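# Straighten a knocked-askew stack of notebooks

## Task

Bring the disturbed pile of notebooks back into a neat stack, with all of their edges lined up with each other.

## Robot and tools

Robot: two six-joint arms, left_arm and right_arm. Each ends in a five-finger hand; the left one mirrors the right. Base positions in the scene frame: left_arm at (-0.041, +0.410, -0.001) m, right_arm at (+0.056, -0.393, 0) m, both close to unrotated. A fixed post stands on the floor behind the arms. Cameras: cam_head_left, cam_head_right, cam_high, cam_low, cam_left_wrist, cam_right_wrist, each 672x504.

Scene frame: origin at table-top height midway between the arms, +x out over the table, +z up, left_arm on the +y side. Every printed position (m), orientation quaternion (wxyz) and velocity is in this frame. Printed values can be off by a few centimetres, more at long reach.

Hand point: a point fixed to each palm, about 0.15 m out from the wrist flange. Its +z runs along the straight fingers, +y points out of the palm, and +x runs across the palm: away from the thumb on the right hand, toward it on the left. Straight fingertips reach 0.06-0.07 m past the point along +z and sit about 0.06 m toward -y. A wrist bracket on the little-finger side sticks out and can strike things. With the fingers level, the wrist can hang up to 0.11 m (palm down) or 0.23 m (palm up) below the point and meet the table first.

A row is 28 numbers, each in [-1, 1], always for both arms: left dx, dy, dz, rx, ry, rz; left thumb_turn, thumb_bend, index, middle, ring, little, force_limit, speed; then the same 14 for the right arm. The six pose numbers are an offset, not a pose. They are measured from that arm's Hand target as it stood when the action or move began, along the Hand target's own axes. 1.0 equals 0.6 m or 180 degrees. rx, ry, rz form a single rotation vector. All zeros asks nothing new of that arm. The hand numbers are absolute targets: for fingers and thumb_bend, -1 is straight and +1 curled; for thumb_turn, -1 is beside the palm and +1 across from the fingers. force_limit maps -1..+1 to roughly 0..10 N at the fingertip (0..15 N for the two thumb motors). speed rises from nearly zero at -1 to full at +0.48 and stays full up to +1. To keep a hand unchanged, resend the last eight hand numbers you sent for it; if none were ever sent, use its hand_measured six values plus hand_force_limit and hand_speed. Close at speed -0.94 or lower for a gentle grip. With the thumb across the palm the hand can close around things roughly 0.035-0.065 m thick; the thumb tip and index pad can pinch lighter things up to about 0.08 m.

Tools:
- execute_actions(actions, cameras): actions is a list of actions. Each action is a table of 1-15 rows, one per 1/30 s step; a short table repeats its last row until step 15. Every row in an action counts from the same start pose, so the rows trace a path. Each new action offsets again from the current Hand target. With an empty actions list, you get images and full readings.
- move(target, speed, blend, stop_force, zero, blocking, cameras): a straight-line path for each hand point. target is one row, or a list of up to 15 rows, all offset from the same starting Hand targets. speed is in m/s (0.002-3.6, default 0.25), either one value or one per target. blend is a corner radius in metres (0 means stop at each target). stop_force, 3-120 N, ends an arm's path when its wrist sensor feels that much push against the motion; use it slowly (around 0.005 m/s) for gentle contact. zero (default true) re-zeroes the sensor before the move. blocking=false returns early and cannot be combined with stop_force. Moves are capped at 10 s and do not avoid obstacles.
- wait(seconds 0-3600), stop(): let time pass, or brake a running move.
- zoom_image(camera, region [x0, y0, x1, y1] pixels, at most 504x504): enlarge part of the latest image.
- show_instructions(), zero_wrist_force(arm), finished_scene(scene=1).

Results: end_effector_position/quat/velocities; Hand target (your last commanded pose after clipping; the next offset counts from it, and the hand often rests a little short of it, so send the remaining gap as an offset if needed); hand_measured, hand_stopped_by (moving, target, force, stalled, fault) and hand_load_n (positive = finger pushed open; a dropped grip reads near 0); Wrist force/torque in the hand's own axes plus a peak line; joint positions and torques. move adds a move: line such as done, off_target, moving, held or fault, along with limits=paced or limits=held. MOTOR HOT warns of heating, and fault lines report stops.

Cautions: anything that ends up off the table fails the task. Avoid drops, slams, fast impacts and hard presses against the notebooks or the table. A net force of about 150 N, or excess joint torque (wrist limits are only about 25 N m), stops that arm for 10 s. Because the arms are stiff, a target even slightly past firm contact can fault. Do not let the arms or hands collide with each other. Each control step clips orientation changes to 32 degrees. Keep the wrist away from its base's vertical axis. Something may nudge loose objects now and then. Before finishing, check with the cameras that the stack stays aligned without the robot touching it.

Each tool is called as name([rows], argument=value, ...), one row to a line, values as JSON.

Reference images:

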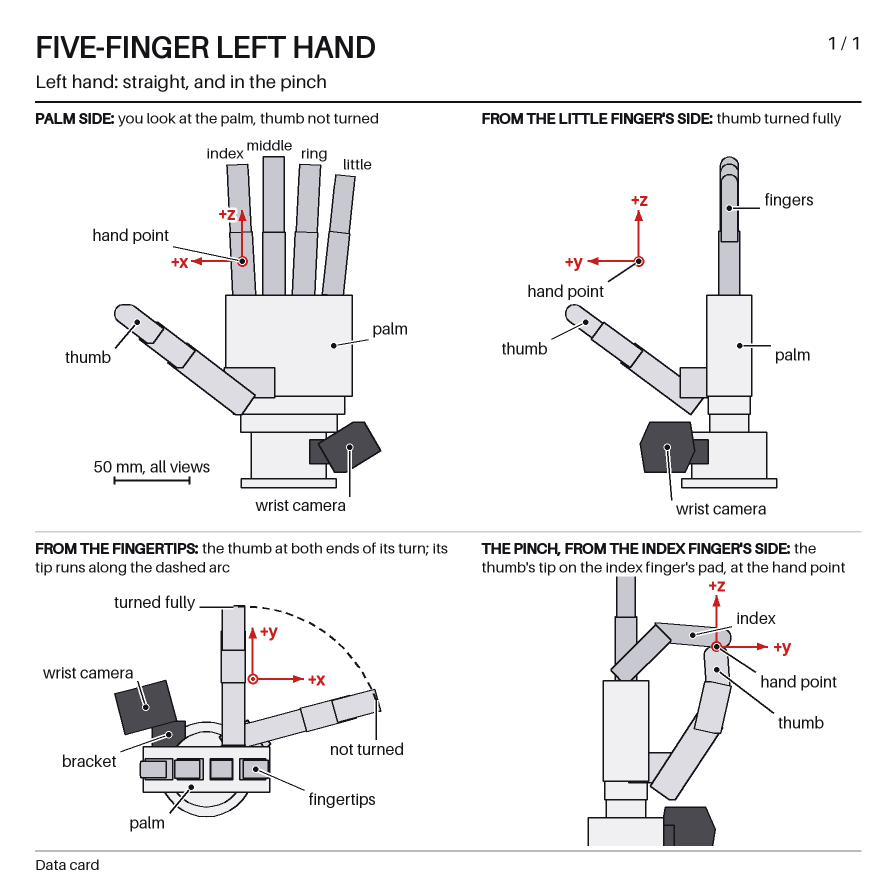

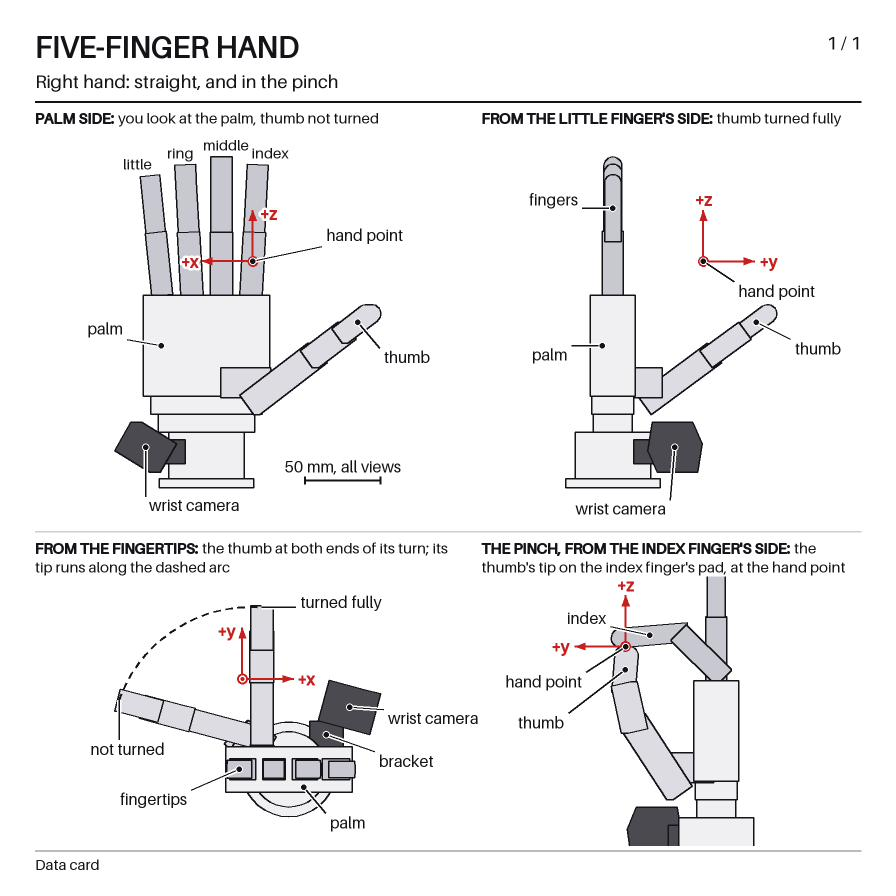

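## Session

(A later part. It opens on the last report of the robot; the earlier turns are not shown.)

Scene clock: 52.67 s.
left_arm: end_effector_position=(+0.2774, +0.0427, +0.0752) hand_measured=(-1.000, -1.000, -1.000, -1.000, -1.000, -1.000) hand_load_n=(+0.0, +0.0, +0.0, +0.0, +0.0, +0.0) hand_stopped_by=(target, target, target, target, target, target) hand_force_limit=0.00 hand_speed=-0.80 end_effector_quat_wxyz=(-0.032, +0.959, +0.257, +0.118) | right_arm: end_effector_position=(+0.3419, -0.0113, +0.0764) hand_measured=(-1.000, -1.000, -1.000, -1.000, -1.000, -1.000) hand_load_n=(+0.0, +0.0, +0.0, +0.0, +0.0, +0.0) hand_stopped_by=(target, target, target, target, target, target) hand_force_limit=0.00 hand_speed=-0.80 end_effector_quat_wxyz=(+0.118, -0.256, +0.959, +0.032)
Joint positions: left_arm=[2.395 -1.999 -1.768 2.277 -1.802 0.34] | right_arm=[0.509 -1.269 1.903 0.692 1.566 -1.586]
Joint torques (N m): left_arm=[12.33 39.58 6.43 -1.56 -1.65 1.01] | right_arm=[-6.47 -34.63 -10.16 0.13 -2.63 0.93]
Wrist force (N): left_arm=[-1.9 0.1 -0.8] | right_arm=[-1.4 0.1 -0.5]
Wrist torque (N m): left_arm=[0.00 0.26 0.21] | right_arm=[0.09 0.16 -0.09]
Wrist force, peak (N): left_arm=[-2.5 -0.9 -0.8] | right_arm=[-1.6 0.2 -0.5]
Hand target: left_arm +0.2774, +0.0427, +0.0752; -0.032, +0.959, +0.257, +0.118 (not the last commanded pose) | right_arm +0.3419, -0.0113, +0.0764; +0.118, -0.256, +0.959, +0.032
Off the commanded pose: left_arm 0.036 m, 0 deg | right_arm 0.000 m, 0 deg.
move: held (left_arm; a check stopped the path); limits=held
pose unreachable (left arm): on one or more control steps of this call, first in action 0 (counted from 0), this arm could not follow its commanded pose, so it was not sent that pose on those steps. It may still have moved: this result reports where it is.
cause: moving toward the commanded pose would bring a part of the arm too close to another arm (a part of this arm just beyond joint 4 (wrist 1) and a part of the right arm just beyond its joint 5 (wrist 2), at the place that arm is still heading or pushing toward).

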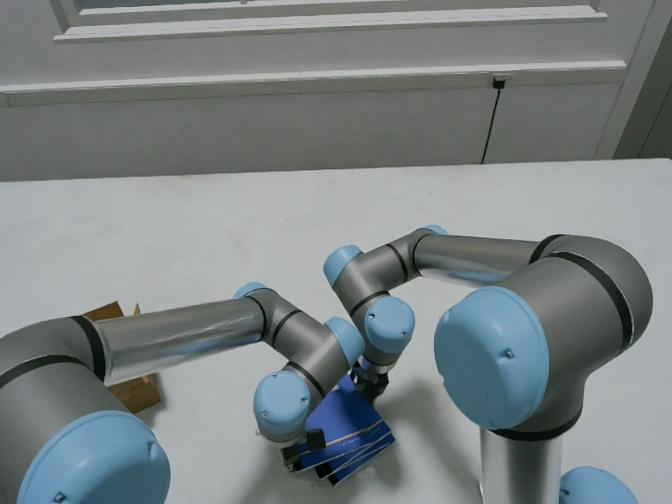

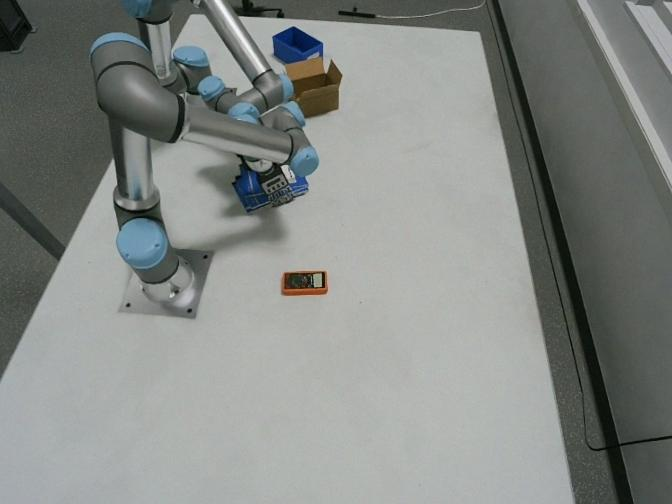

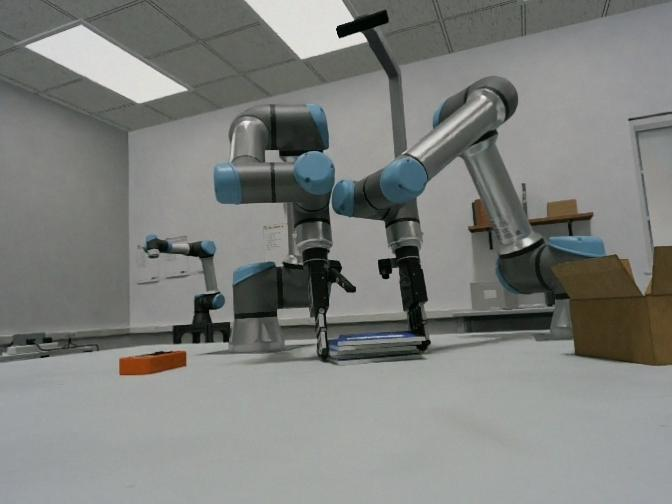

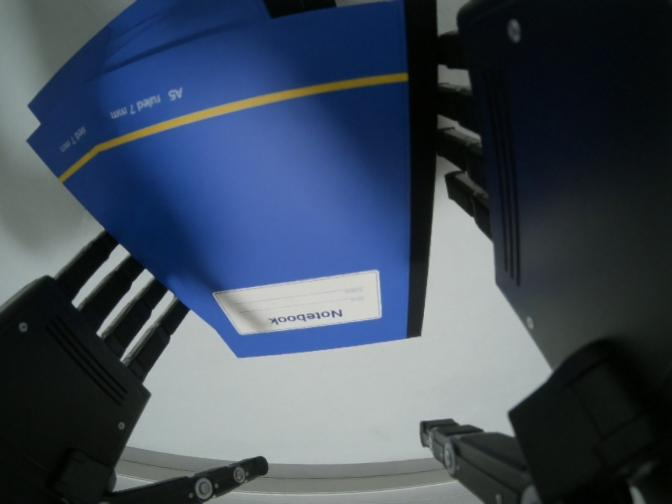

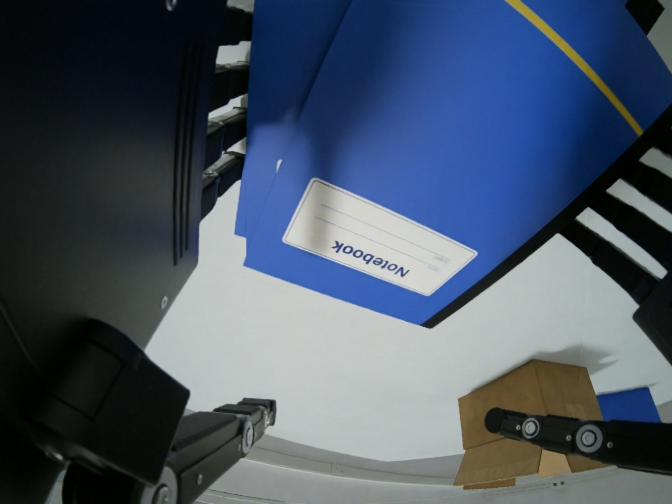

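move(target=[0,0,0,0,0,0,-1,-1,-1,-1,-1,-1,0,-0.8,0,-0.15,0,0,0,0,-1,-1,-1,-1,-1,-1,0,-0.8], speed=0.1)

move(target=[0,0.04,0,0,0,0,-1,-1,-1,-1,-1,-1,0,-0.8,0,0,0,0,0,0,-1,-1,-1,-1,-1,-1,0,-0.8], speed=0.02, cameras=["cam_head_left","cam_high","cam_low","cam_left_wrist","cam_right_wrist"])

Scene clock: 54.40 s.
left_arm: end_effector_position=(+0.2774, +0.0427, +0.0752) hand_measured=(-1.000, -1.000, -1.000, -1.000, -1.000, -1.000) hand_load_n=(+0.0, +0.0, +0.0, +0.0, +0.0, +0.0) hand_stopped_by=(target, target, target, target, target, target) hand_force_limit=0.00 hand_speed=-0.80 end_effector_quat_wxyz=(-0.032, +0.959, +0.257, +0.118) | right_arm: end_effector_position=(+0.3868, -0.0892, +0.0764) hand_measured=(-1.000, -1.000, -1.000, -1.000, -1.000, -1.000) hand_load_n=(+0.0, +0.0, +0.0, +0.0, +0.0, +0.0) hand_stopped_by=(target, target, target, target, target, target) hand_force_limit=0.00 hand_speed=-0.80 end_effector_quat_wxyz=(+0.118, -0.256, +0.959, +0.032)
Joint positions: left_arm=[2.395 -1.999 -1.768 2.277 -1.802 0.34] | right_arm=[0.242 -1.312 1.966 0.682 1.503 -1.845]
Joint torques (N m): left_arm=[12.39 42.05 6.11 -2.64 -1.64 1.04] | right_arm=[-4.36 -18.1 -22.52 3.48 2.45 -1.05]
Wrist force (N): left_arm=[-1.8 -0.1 -0.7] | right_arm=[-1.1 0.1 -0.4]
Wrist torque (N m): left_arm=[-0.05 0.26 0.23] | right_arm=[0.04 0.13 -0.10]
Wrist force, peak (N): left_arm=[-2.4 0.2 -0.8] | right_arm=[-1.5 1.2 -0.5]
Hand target: left_arm +0.2774, +0.0427, +0.0752; -0.032, +0.959, +0.257, +0.118 | right_arm +0.3868, -0.0893, +0.0764; +0.118, -0.256, +0.959, +0.032
Off the commanded pose: left_arm 0.000 m, 0 deg | right_arm 0.000 m, 0 deg.
move: done

Scene clock: 55.87 s.
left_arm: end_effector_position=(+0.2894, +0.0218, +0.0752) hand_measured=(-1.000, -1.000, -1.000, -1.000, -1.000, -1.000) hand_load_n=(+0.0, +0.0, +0.0, +0.0, +0.0, +0.0) hand_stopped_by=(target, target, target, target, target, target) hand_force_limit=0.00 hand_speed=-0.80 end_effector_quat_wxyz=(-0.032, +0.959, +0.257, +0.118) end_effector_velocity=(-0.001, +0.001, +0.000) end_effector_angular_velocity=(+0.000, -0.001, -0.001) | right_arm: end_effector_position=(+0.3868, -0.0893, +0.0764) hand_measured=(-1.000, -1.000, -1.000, -1.000, -1.000, -1.000) hand_load_n=(+0.0, +0.0, +0.0, +0.0, +0.0, +0.0) hand_stopped_by=(target, target, target, target, target, target) hand_force_limit=0.00 hand_speed=-0.80 end_effector_quat_wxyz=(+0.118, -0.256, +0.959, +0.032)
Joint positions: left_arm=[2.377 -2.049 -1.69 2.244 -1.803 0.321] | right_arm=[0.242 -1.312 1.966 0.682 1.503 -1.845]
Joint velocities: left_arm=[0 0.004 -0.005 0.002 0 0.001] | right_arm=[within noise]
Joint torques (N m): left_arm=[-0.23 45.88 3.82 -0.8 -2.81 0.42] | right_arm=[-6.13 -17.42 -22.99 3.1 2.3 -1.44]
Wrist force (N): left_arm=[-2.0 0.2 -0.7] | right_arm=[-1.0 -0.1 -0.4]
Wrist torque (N m): left_arm=[-0.02 0.27 0.23] | right_arm=[0.01 0.11 -0.10]
Wrist force, peak (N): left_arm=[-2.7 -0.4 -1.0] | right_arm=[-1.3 0.1 -0.5]
Hand target: left_arm +0.2894, +0.0219, +0.0752; -0.032, +0.959, +0.257, +0.118 | right_arm +0.3868, -0.0893, +0.0764; +0.118, -0.256, +0.959, +0.032
Off the commanded pose: left_arm 0.000 m, 0 deg | right_arm 0.000 m, 0 deg.
move: done

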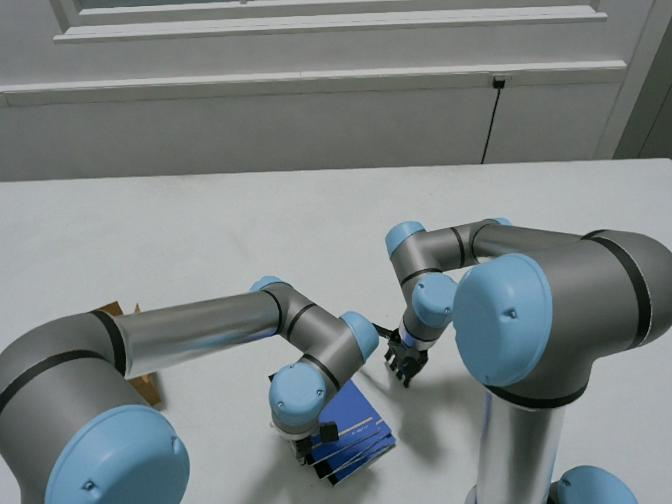

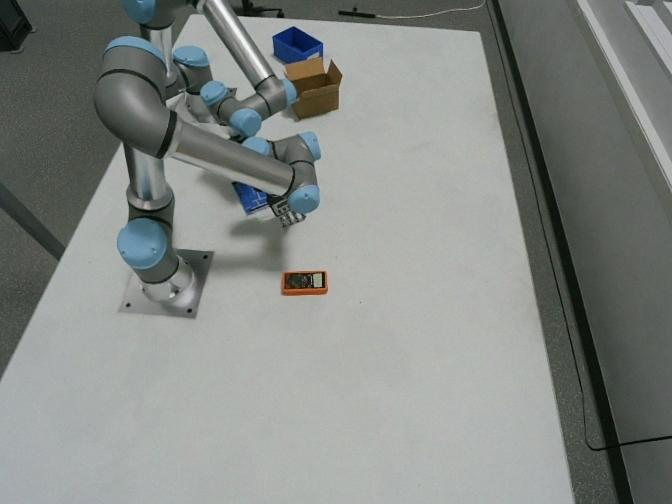

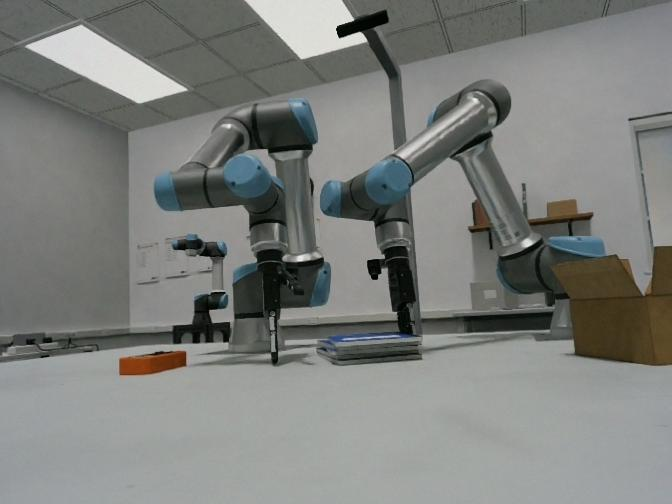

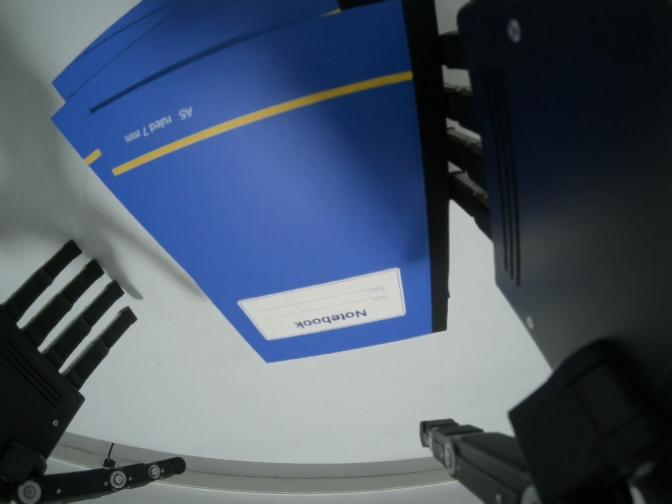

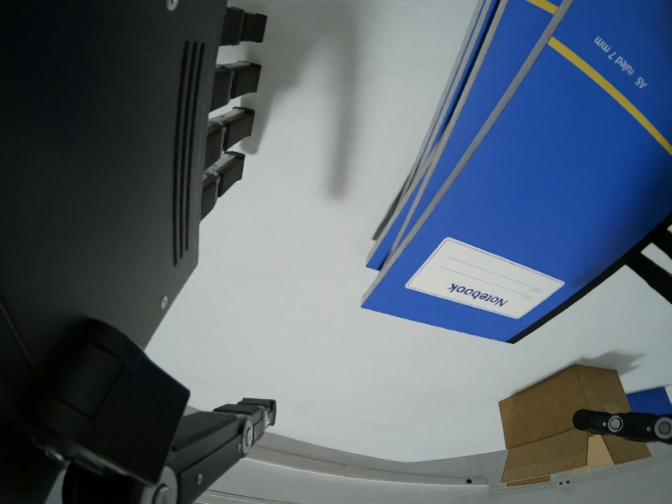

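move(target=[0,0.04,0,0,0,0,-1,-1,-1,-1,-1,-1,0,-0.8,0,0,0,0,0,0,-1,-1,-1,-1,-1,-1,0,-0.8], speed=0.015, stop_force=3, cameras=["cam_head_left","cam_high","cam_low","cam_left_wrist","cam_right_wrist"])

Scene clock: 58.17 s.
left_arm: end_effector_position=(+0.2979, +0.0071, +0.0752) hand_measured=(-1.000, -1.000, -1.000, -1.000, -1.000, -1.000) hand_load_n=(+0.0, +0.0, +0.0, +0.0, +0.0, +0.0) hand_stopped_by=(target, target, target, target, target, target) hand_force_limit=0.00 hand_speed=-0.80 end_effector_quat_wxyz=(-0.032, +0.959, +0.257, +0.118) | right_arm: end_effector_position=(+0.3868, -0.0893, +0.0764) hand_measured=(-1.000, -1.000, -1.000, -1.000, -1.000, -1.000) hand_load_n=(+0.0, +0.0, +0.0, +0.0, +0.0, +0.0) hand_stopped_by=(target, target, target, target, target, target) hand_force_limit=0.00 hand_speed=-0.80 end_effector_quat_wxyz=(+0.118, -0.256, +0.959, +0.032)
Joint positions: left_arm=[2.365 -2.085 -1.633 2.221 -1.804 0.309] | right_arm=[0.242 -1.312 1.966 0.682 1.503 -1.845]
Joint torques (N m): left_arm=[13.01 43.36 11.97 -2.9 -0.92 1.07] | right_arm=[-5.98 -19.29 -22.49 2.61 2.11 -1.35]
Wrist force (N): left_arm=[-2.3 0.3 -0.6] | right_arm=[-1.1 -0.1 -0.5]
Wrist torque (N m): left_arm=[0.02 0.34 0.18] | right_arm=[0.02 0.12 -0.10]
Wrist force, peak (N): left_arm=[-2.8 -2.8 -0.1] | right_arm=[-1.3 -0.1 -0.5]
Hand target: left_arm +0.2979, +0.0071, +0.0752; -0.032, +0.959, +0.257, +0.118 (not the last commanded pose) | right_arm +0.3868, -0.0893, +0.0764; +0.118, -0.256, +0.959, +0.032
Off the commanded pose: left_arm 0.007 m, 0 deg | right_arm 0.000 m, 0 deg.
move: contact (left_arm)

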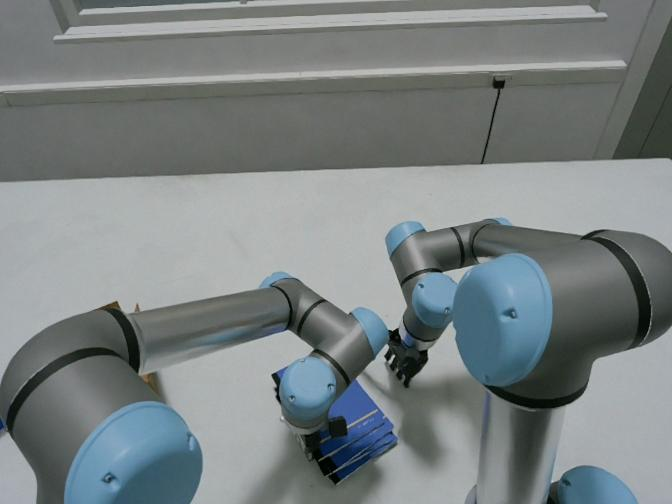

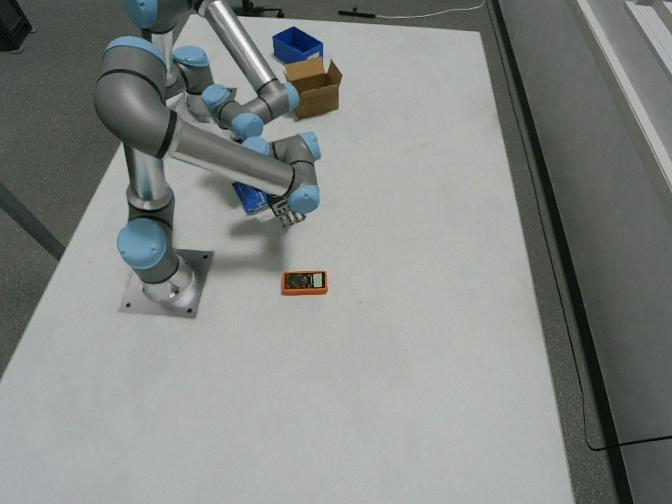

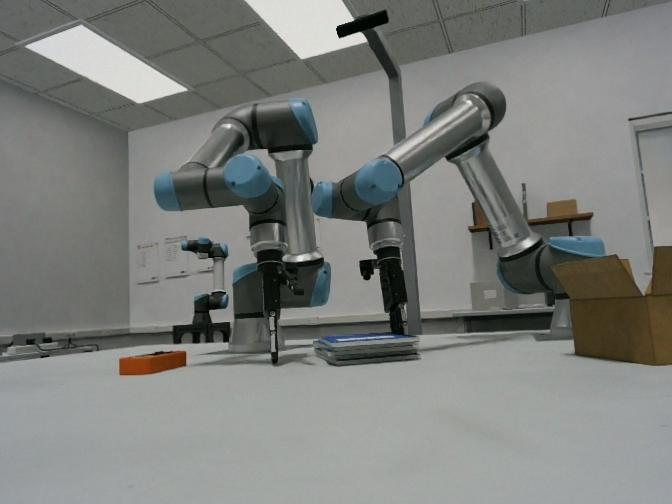

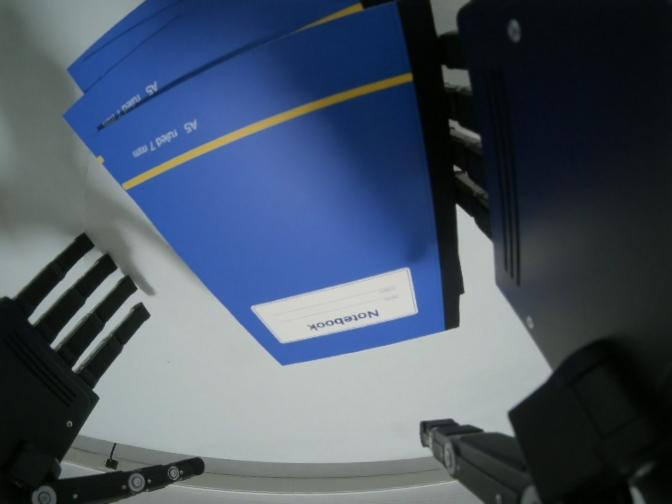

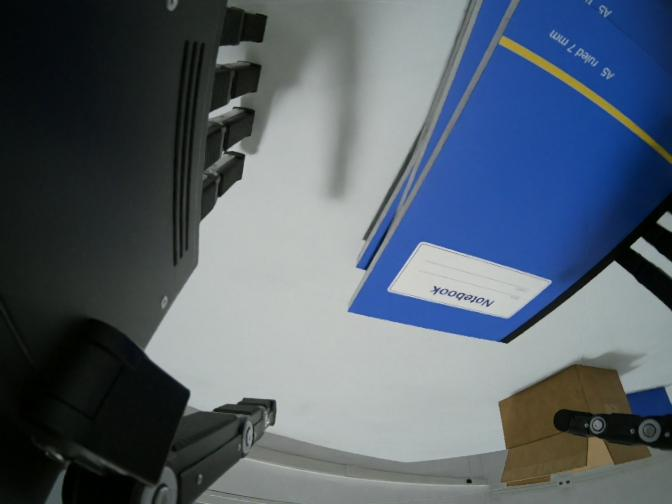

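move([
  [0,-0.05,0,0,0,0,-1,-1,-1,-1,-1,-1,0,-0.8,-0.0363,0,-0.1455,0,0,0,-1,-1,-1,-1,-1,-1,0,-0.8],
  [0.0343,-0.05,-0.1374,0,0,0,-1,-1,-1,-1,-1,-1,0,-0.8,0.267,0.131,-0.2212,0.121,0,0.485,-1,-1,-1,-1,-1,-1,0,-0.8],
  [0.181,0.0815,-0.1008,-0.121,0,0.485,-1,-1,-1,-1,-1,-1,0,-0.8,0.267,0.131,-0.2212,0.121,0,0.485,-1,-1,-1,-1,-1,-1,0,-0.8],
], speed=[0.1,0.4,0.4], blend=0.01, cameras=["all"])

Scene clock: 61.73 s.
left_arm: end_effector_position=(+0.2830, +0.0331, +0.1128) hand_measured=(-1.000, -1.000, -1.000, -1.000, -1.000, -1.000) hand_load_n=(+0.0, -0.5, +0.0, +0.0, +0.0, +0.0) hand_stopped_by=(target, target, target, target, target, target) hand_force_limit=0.00 hand_speed=-0.80 end_effector_quat_wxyz=(-0.032, +0.959, +0.257, +0.118) | right_arm: end_effector_position=(+0.3080, -0.0998, +0.1665) hand_measured=(-1.000, -1.000, -1.000, -1.000, -1.000, -1.000) hand_load_n=(+0.0, +0.0, +0.0, +0.0, +0.0, +0.0) hand_stopped_by=(target, target, target, target, target, target) hand_force_limit=0.00 hand_speed=-0.80 end_effector_quat_wxyz=(+0.122, +0.044, +0.992, -0.003) end_effector_velocity=(+0.000, +0.000, -0.001) end_effector_angular_velocity=(-0.002, +0.001, +0.005)
Joint positions: left_arm=[2.387 -1.974 -1.692 2.174 -1.802 0.331] | right_arm=[0.512 -1.581 2.017 0.93 1.704 -0.986]
Joint velocities: left_arm=[within noise] | right_arm=[0 0.001 0.001 0 0.001 -0.005]
Joint torques (N m): left_arm=[-12.14 26.19 2.95 -2.35 0.79 -0.93] | right_arm=[0.5 -18.37 -12.49 3.89 2.88 -1.43]
Wrist force (N): left_arm=[-2.4 0.1 -0.8] | right_arm=[-1.6 -0.1 -0.3]
Wrist torque (N m): left_arm=[-0.02 0.34 0.05] | right_arm=[-0.01 0.14 -0.17]
Wrist force, peak (N): left_arm=[-2.3 0.2 -1.6] | right_arm=[-1.9 -0.5 -1.0]
Hand target: left_arm +0.2830, +0.0331, +0.1127; -0.032, +0.959, +0.257, +0.118 (not the last commanded pose) | right_arm +0.3080, -0.0999, +0.1664; +0.122, +0.044, +0.992, -0.003 (not the last commanded pose)
Off the commanded pose: left_arm 0.129 m, 90 deg | right_arm 0.124 m, 55 deg.
move: held (right_arm; a check stopped the path), off_target (left_arm; braked when a check withheld steps of right_arm); path passed 1 of 3 targets; limits=held
pose unreachable (right arm): on one or more control steps of this call, first in action 0 (counted from 0), this arm could not follow its commanded pose, so it was not sent that pose on those steps. It may still have moved: this result reports where it is.
cause: moving toward the commanded pose would bring a part of the arm too close to another arm (a part of this arm just beyond joint 4 (wrist 1) and a part of the left arm just beyond its joint 4 (wrist 1), along the way the arms are being sent, or toward where that arm still pushes).

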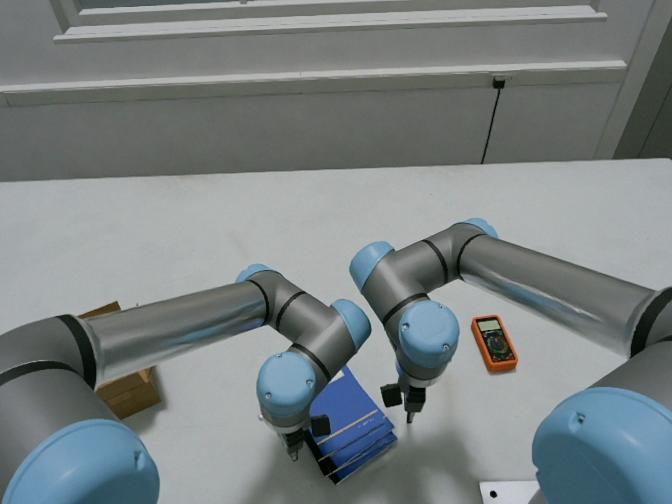

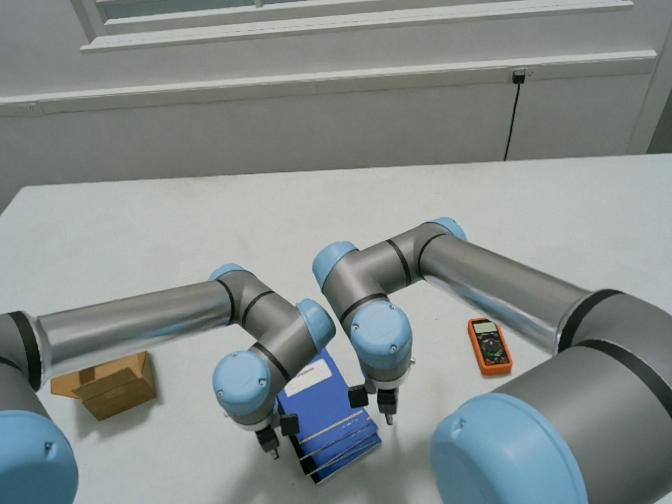

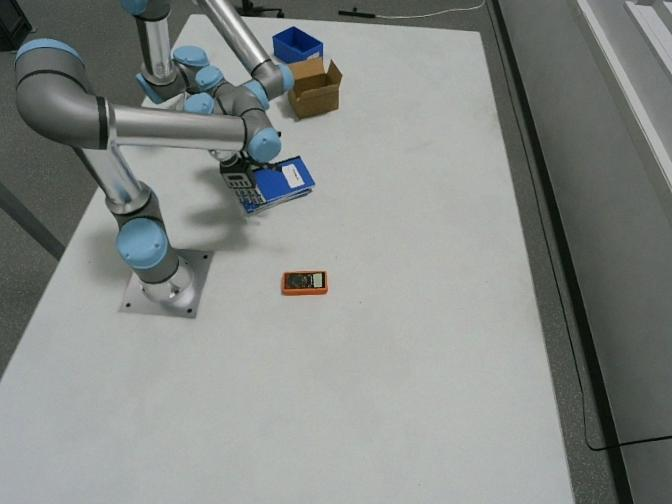

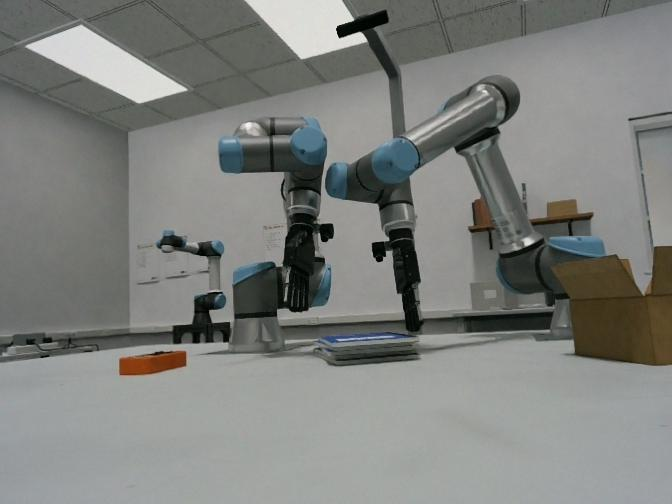

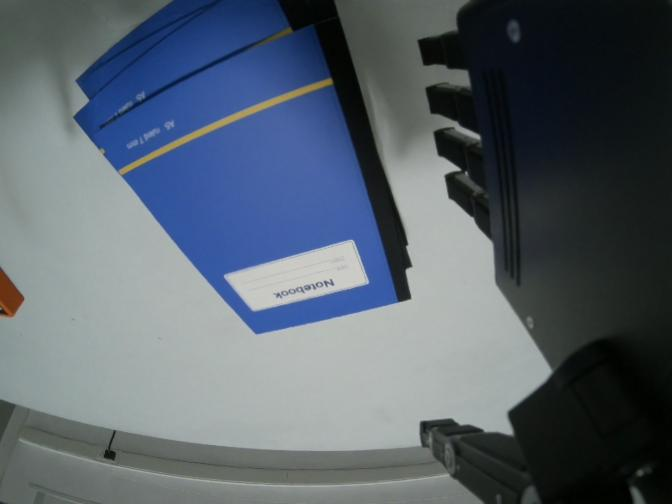

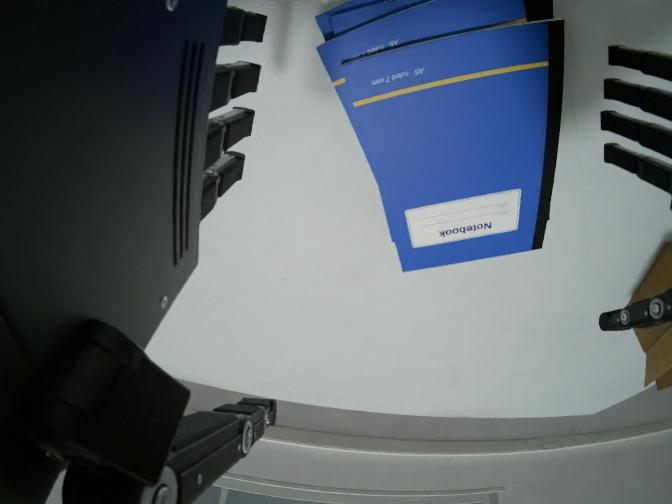

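move([
  [0.0202,-0.1333,-0.0808,0,0,0,-1,-1,-1,-1,-1,-1,0,-0.8,0,0,0,0,0,0,-1,-1,-1,-1,-1,-1,0,-0.8],
  [0.0202,-0.1333,-0.0808,0,0,0,-1,-1,-1,-1,-1,-1,0,-0.8,0.1988,-0.043,-0.0388,0.074,-0.0015,0.297,-1,-1,-1,-1,-1,-1,0,-0.8],
], speed=[0.2,0.3], blend=0.01, cameras=["cam_head_left","cam_high","cam_low"])

Scene clock: 63.63 s.
left_arm: end_effector_position=(+0.2431, +0.1024, +0.1628) hand_measured=(-1.000, -1.000, -1.000, -1.000, -1.000, -1.000) hand_load_n=(+0.0, -0.5, +0.0, +0.0, +0.0, +0.0) hand_stopped_by=(target, target, target, target, target, target) hand_force_limit=0.00 hand_speed=-0.80 end_effector_quat_wxyz=(-0.032, +0.959, +0.257, +0.118) | right_arm: end_effector_position=(+0.2724, -0.1045, +0.1647) hand_measured=(-1.000, -1.000, -1.000, -1.000, -1.000, -1.000) hand_load_n=(+0.0, +0.0, +0.0, +0.0, +0.0, +0.0) hand_stopped_by=(target, target, target, target, target, target) hand_force_limit=0.00 hand_speed=-0.80 end_effector_quat_wxyz=(+0.120, +0.179, +0.976, -0.019)
Joint positions: left_arm=[2.464 -1.734 -1.865 2.125 -1.795 0.41] | right_arm=[0.69 -1.571 2.034 0.981 1.778 -0.532]
Joint torques (N m): left_arm=[-10.38 29.19 15.16 -2.25 -1.14 -0.21] | right_arm=[1.5 -17.48 -16.25 3.89 1.74 -0.9]
Wrist force (N): left_arm=[-2.2 0.1 0.0] | right_arm=[-0.9 0.0 0.0]
Wrist torque (N m): left_arm=[-0.01 0.32 0.20] | right_arm=[0.06 0.03 -0.12]
Wrist force, peak (N): left_arm=[-2.7 1.8 0.2] | right_arm=[-2.3 -0.3 0.2]
Hand target: left_arm +0.2431, +0.1024, +0.1628; -0.032, +0.959, +0.257, +0.118 | right_arm +0.2724, -0.1045, +0.1647; +0.120, +0.179, +0.976, -0.019 (not the last commanded pose)
Off the commanded pose: left_arm 0.000 m, 0 deg | right_arm 0.088 m, 39 deg.
move: held (left_arm, right_arm; a check stopped the path); path passed 1 of 2 targets; limits=held
pose unreachable (left arm): on one or more control steps of this call, first in action 0 (counted from 0), this arm could not follow its commanded pose, so it was not sent that pose on those steps. It may still have moved: this result reports where it is.
cause: moving toward the commanded pose would bring a part of the arm too close to another arm (a part of this arm just beyond joint 4 (wrist 1) and a part of the right arm just beyond its joint 4 (wrist 1), along the way the arms are being sent, or toward where that arm still pushes).
pose unreachable (right arm): on one or more control steps of this call, first in action 0 (counted from 0), this arm could not follow its commanded pose, so it was not sent that pose on those steps. It may still have moved: this result reports where it is.
cause: moving toward the commanded pose would bring a part of the arm too close to another arm (a part of this arm just beyond joint 4 (wrist 1) and a part of the left arm just beyond its joint 4 (wrist 1), where that arm would come to rest).

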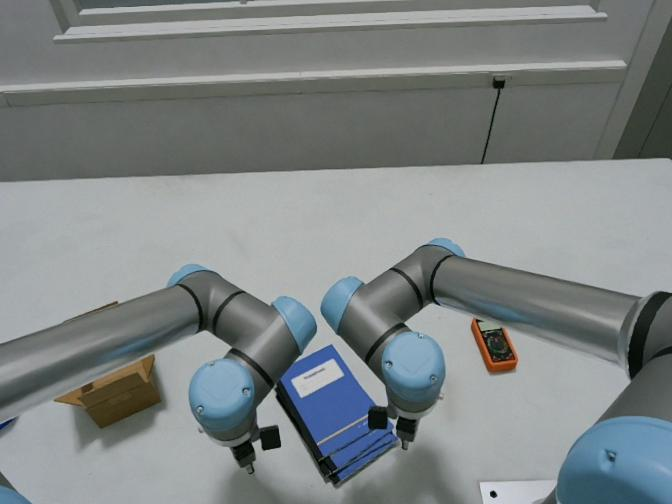

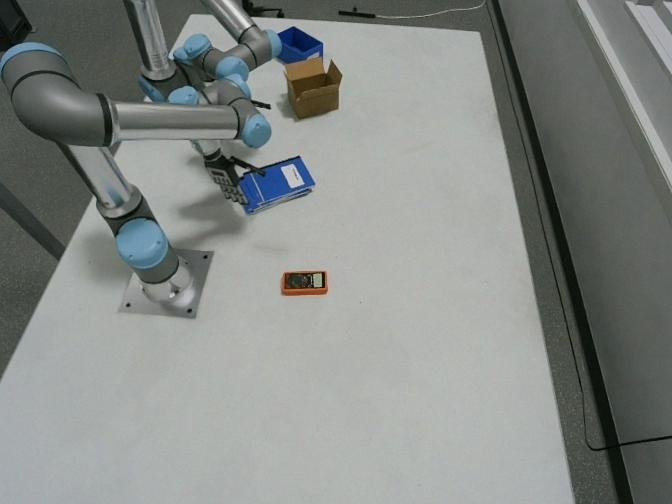

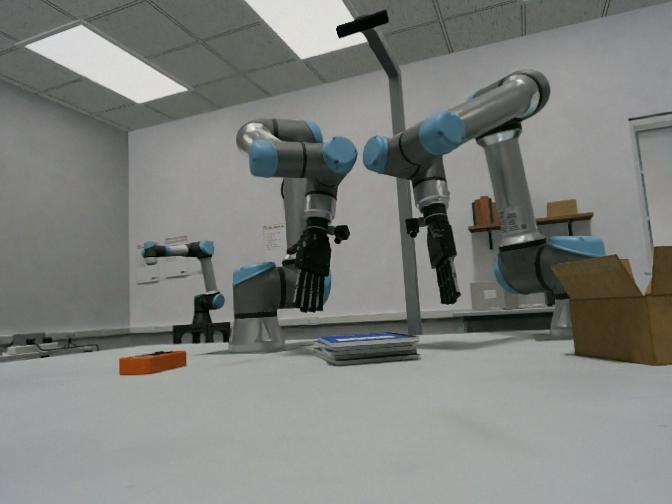

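zoom_image(camera="cam_head_left", region=[260, 330, 420, 500])

zoom_image(camera="cam_high", region=[220, 140, 330, 230])

zoom_image(camera="cam_low", region=[290, 310, 440, 380])

Scaled by 2.965 from the camera's image (finer frame: 960x720).

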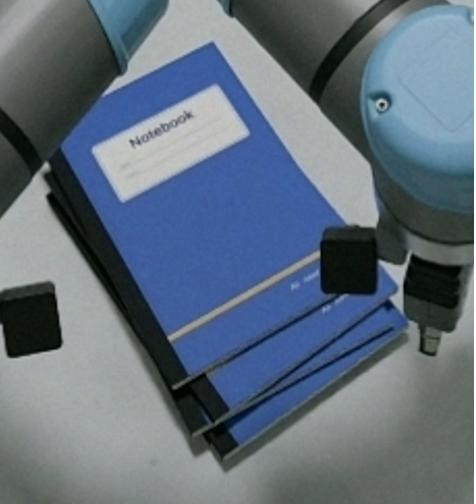

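Scaled by 4.582 from the camera's image (finer frame: 960x720).

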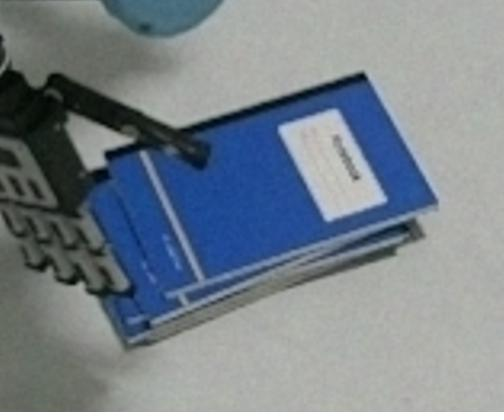

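Scaled by 3.360 from the camera's image (finer frame: 960x720).

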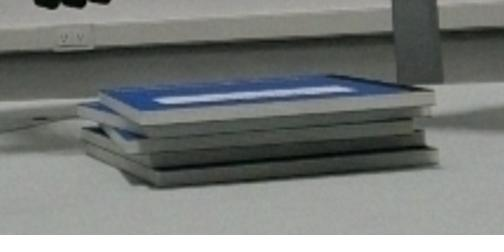

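move([
  [0,0,0,0,0,0,-1,-1,-1,-1,-1,-1,0,-0.8,-0.2395,-0.3597,-0.0285,0,0,0,-1,-1,-1,-1,-1,-1,0,-0.8],
  [0.1453,0.265,0.0413,-0.121,0,0.485,-1,-1,-1,-1,-1,-1,0,-0.8,-0.2395,-0.3597,-0.0285,0,0,0,-1,-1,-1,-1,-1,-1,0,-0.8],
], speed=[0.3,0.35], blend=0.02, cameras=["all"])

Scene clock: 67.67 s.
left_arm: end_effector_position=(+0.4010, +0.0100, +0.1597) hand_measured=(-1.000, -1.000, -1.000, -1.000, -1.000, -1.000) hand_load_n=(+0.0, +0.0, +0.0, +0.0, +0.0, +0.0) hand_stopped_by=(target, target, target, target, target, target) hand_force_limit=0.00 hand_speed=-0.80 end_effector_quat_wxyz=(+0.061, +0.860, -0.496, +0.105) | right_arm: end_effector_position=(+0.3223, -0.3546, +0.2146) hand_measured=(-1.000, -1.000, -1.000, -1.000, -1.000, -1.000) hand_load_n=(+0.0, +0.0, +0.0, +0.0, +0.0, +0.0) hand_stopped_by=(target, target, target, target, target, target) hand_force_limit=0.00 hand_speed=-0.80 end_effector_quat_wxyz=(+0.120, +0.179, +0.976, -0.019)
Joint positions: left_arm=[2.789 -2.164 -1.237 2.015 -1.41 2.279] | right_arm=[-0.899 -2.06 2.233 1.191 1.442 -2.095]
Joint torques (N m): left_arm=[-13.91 36.37 28.14 -2.84 -2 1.17] | right_arm=[-6.39 9.61 -16.78 2.89 -2.09 -1.84]
Wrist force (N): left_arm=[-2.1 -0.2 -0.8] | right_arm=[-1.3 0.5 -0.2]
Wrist torque (N m): left_arm=[-0.06 0.25 0.18] | right_arm=[0.24 0.13 -0.11]
Wrist force, peak (N): left_arm=[-2.8 -0.5 -0.4] | right_arm=[-2.7 -1.5 -0.6]
Hand target: left_arm +0.4010, +0.0099, +0.1597; +0.061, +0.860, -0.496, +0.105 | right_arm +0.3223, -0.3546, +0.2146; +0.120, +0.179, +0.976, -0.019
Off the commanded pose: left_arm 0.000 m, 0 deg | right_arm 0.000 m, 0 deg.
move: done

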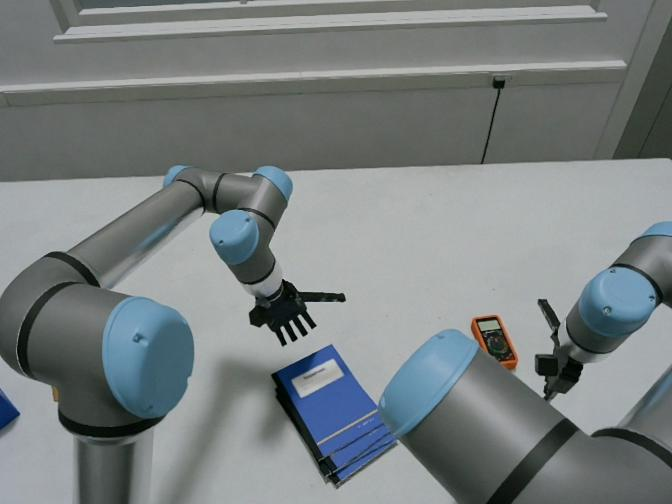

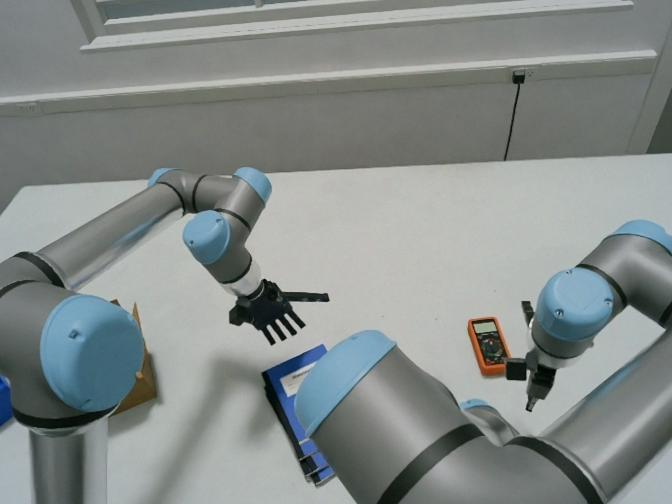

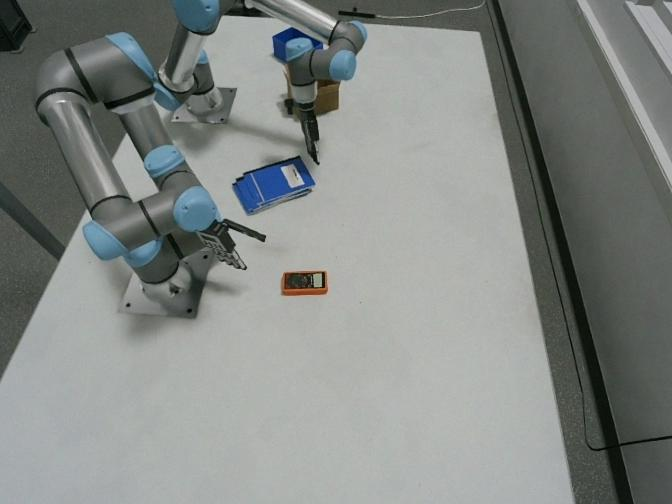

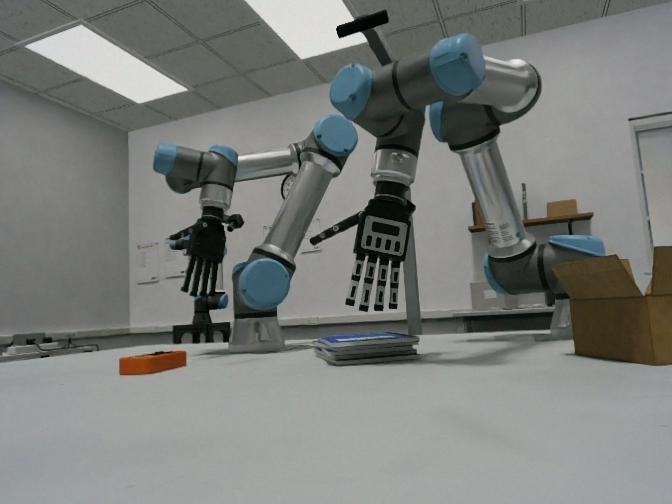

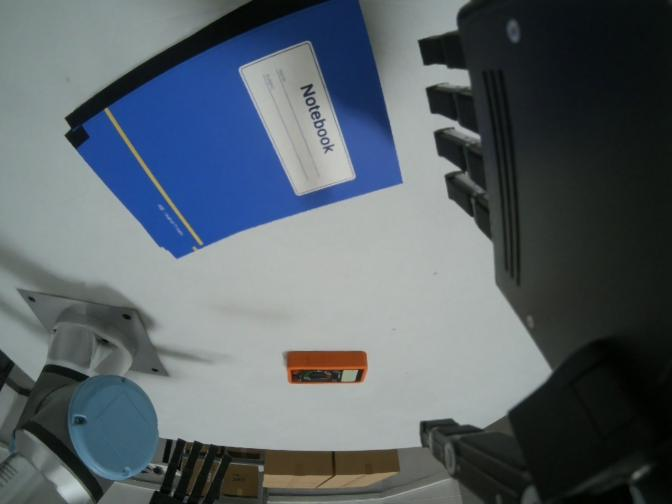

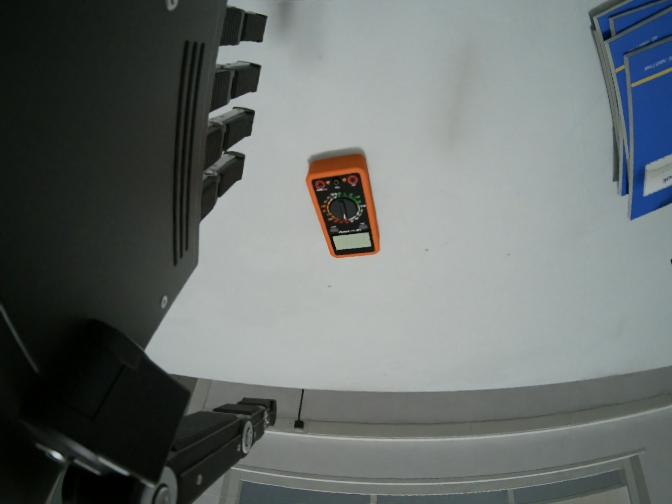

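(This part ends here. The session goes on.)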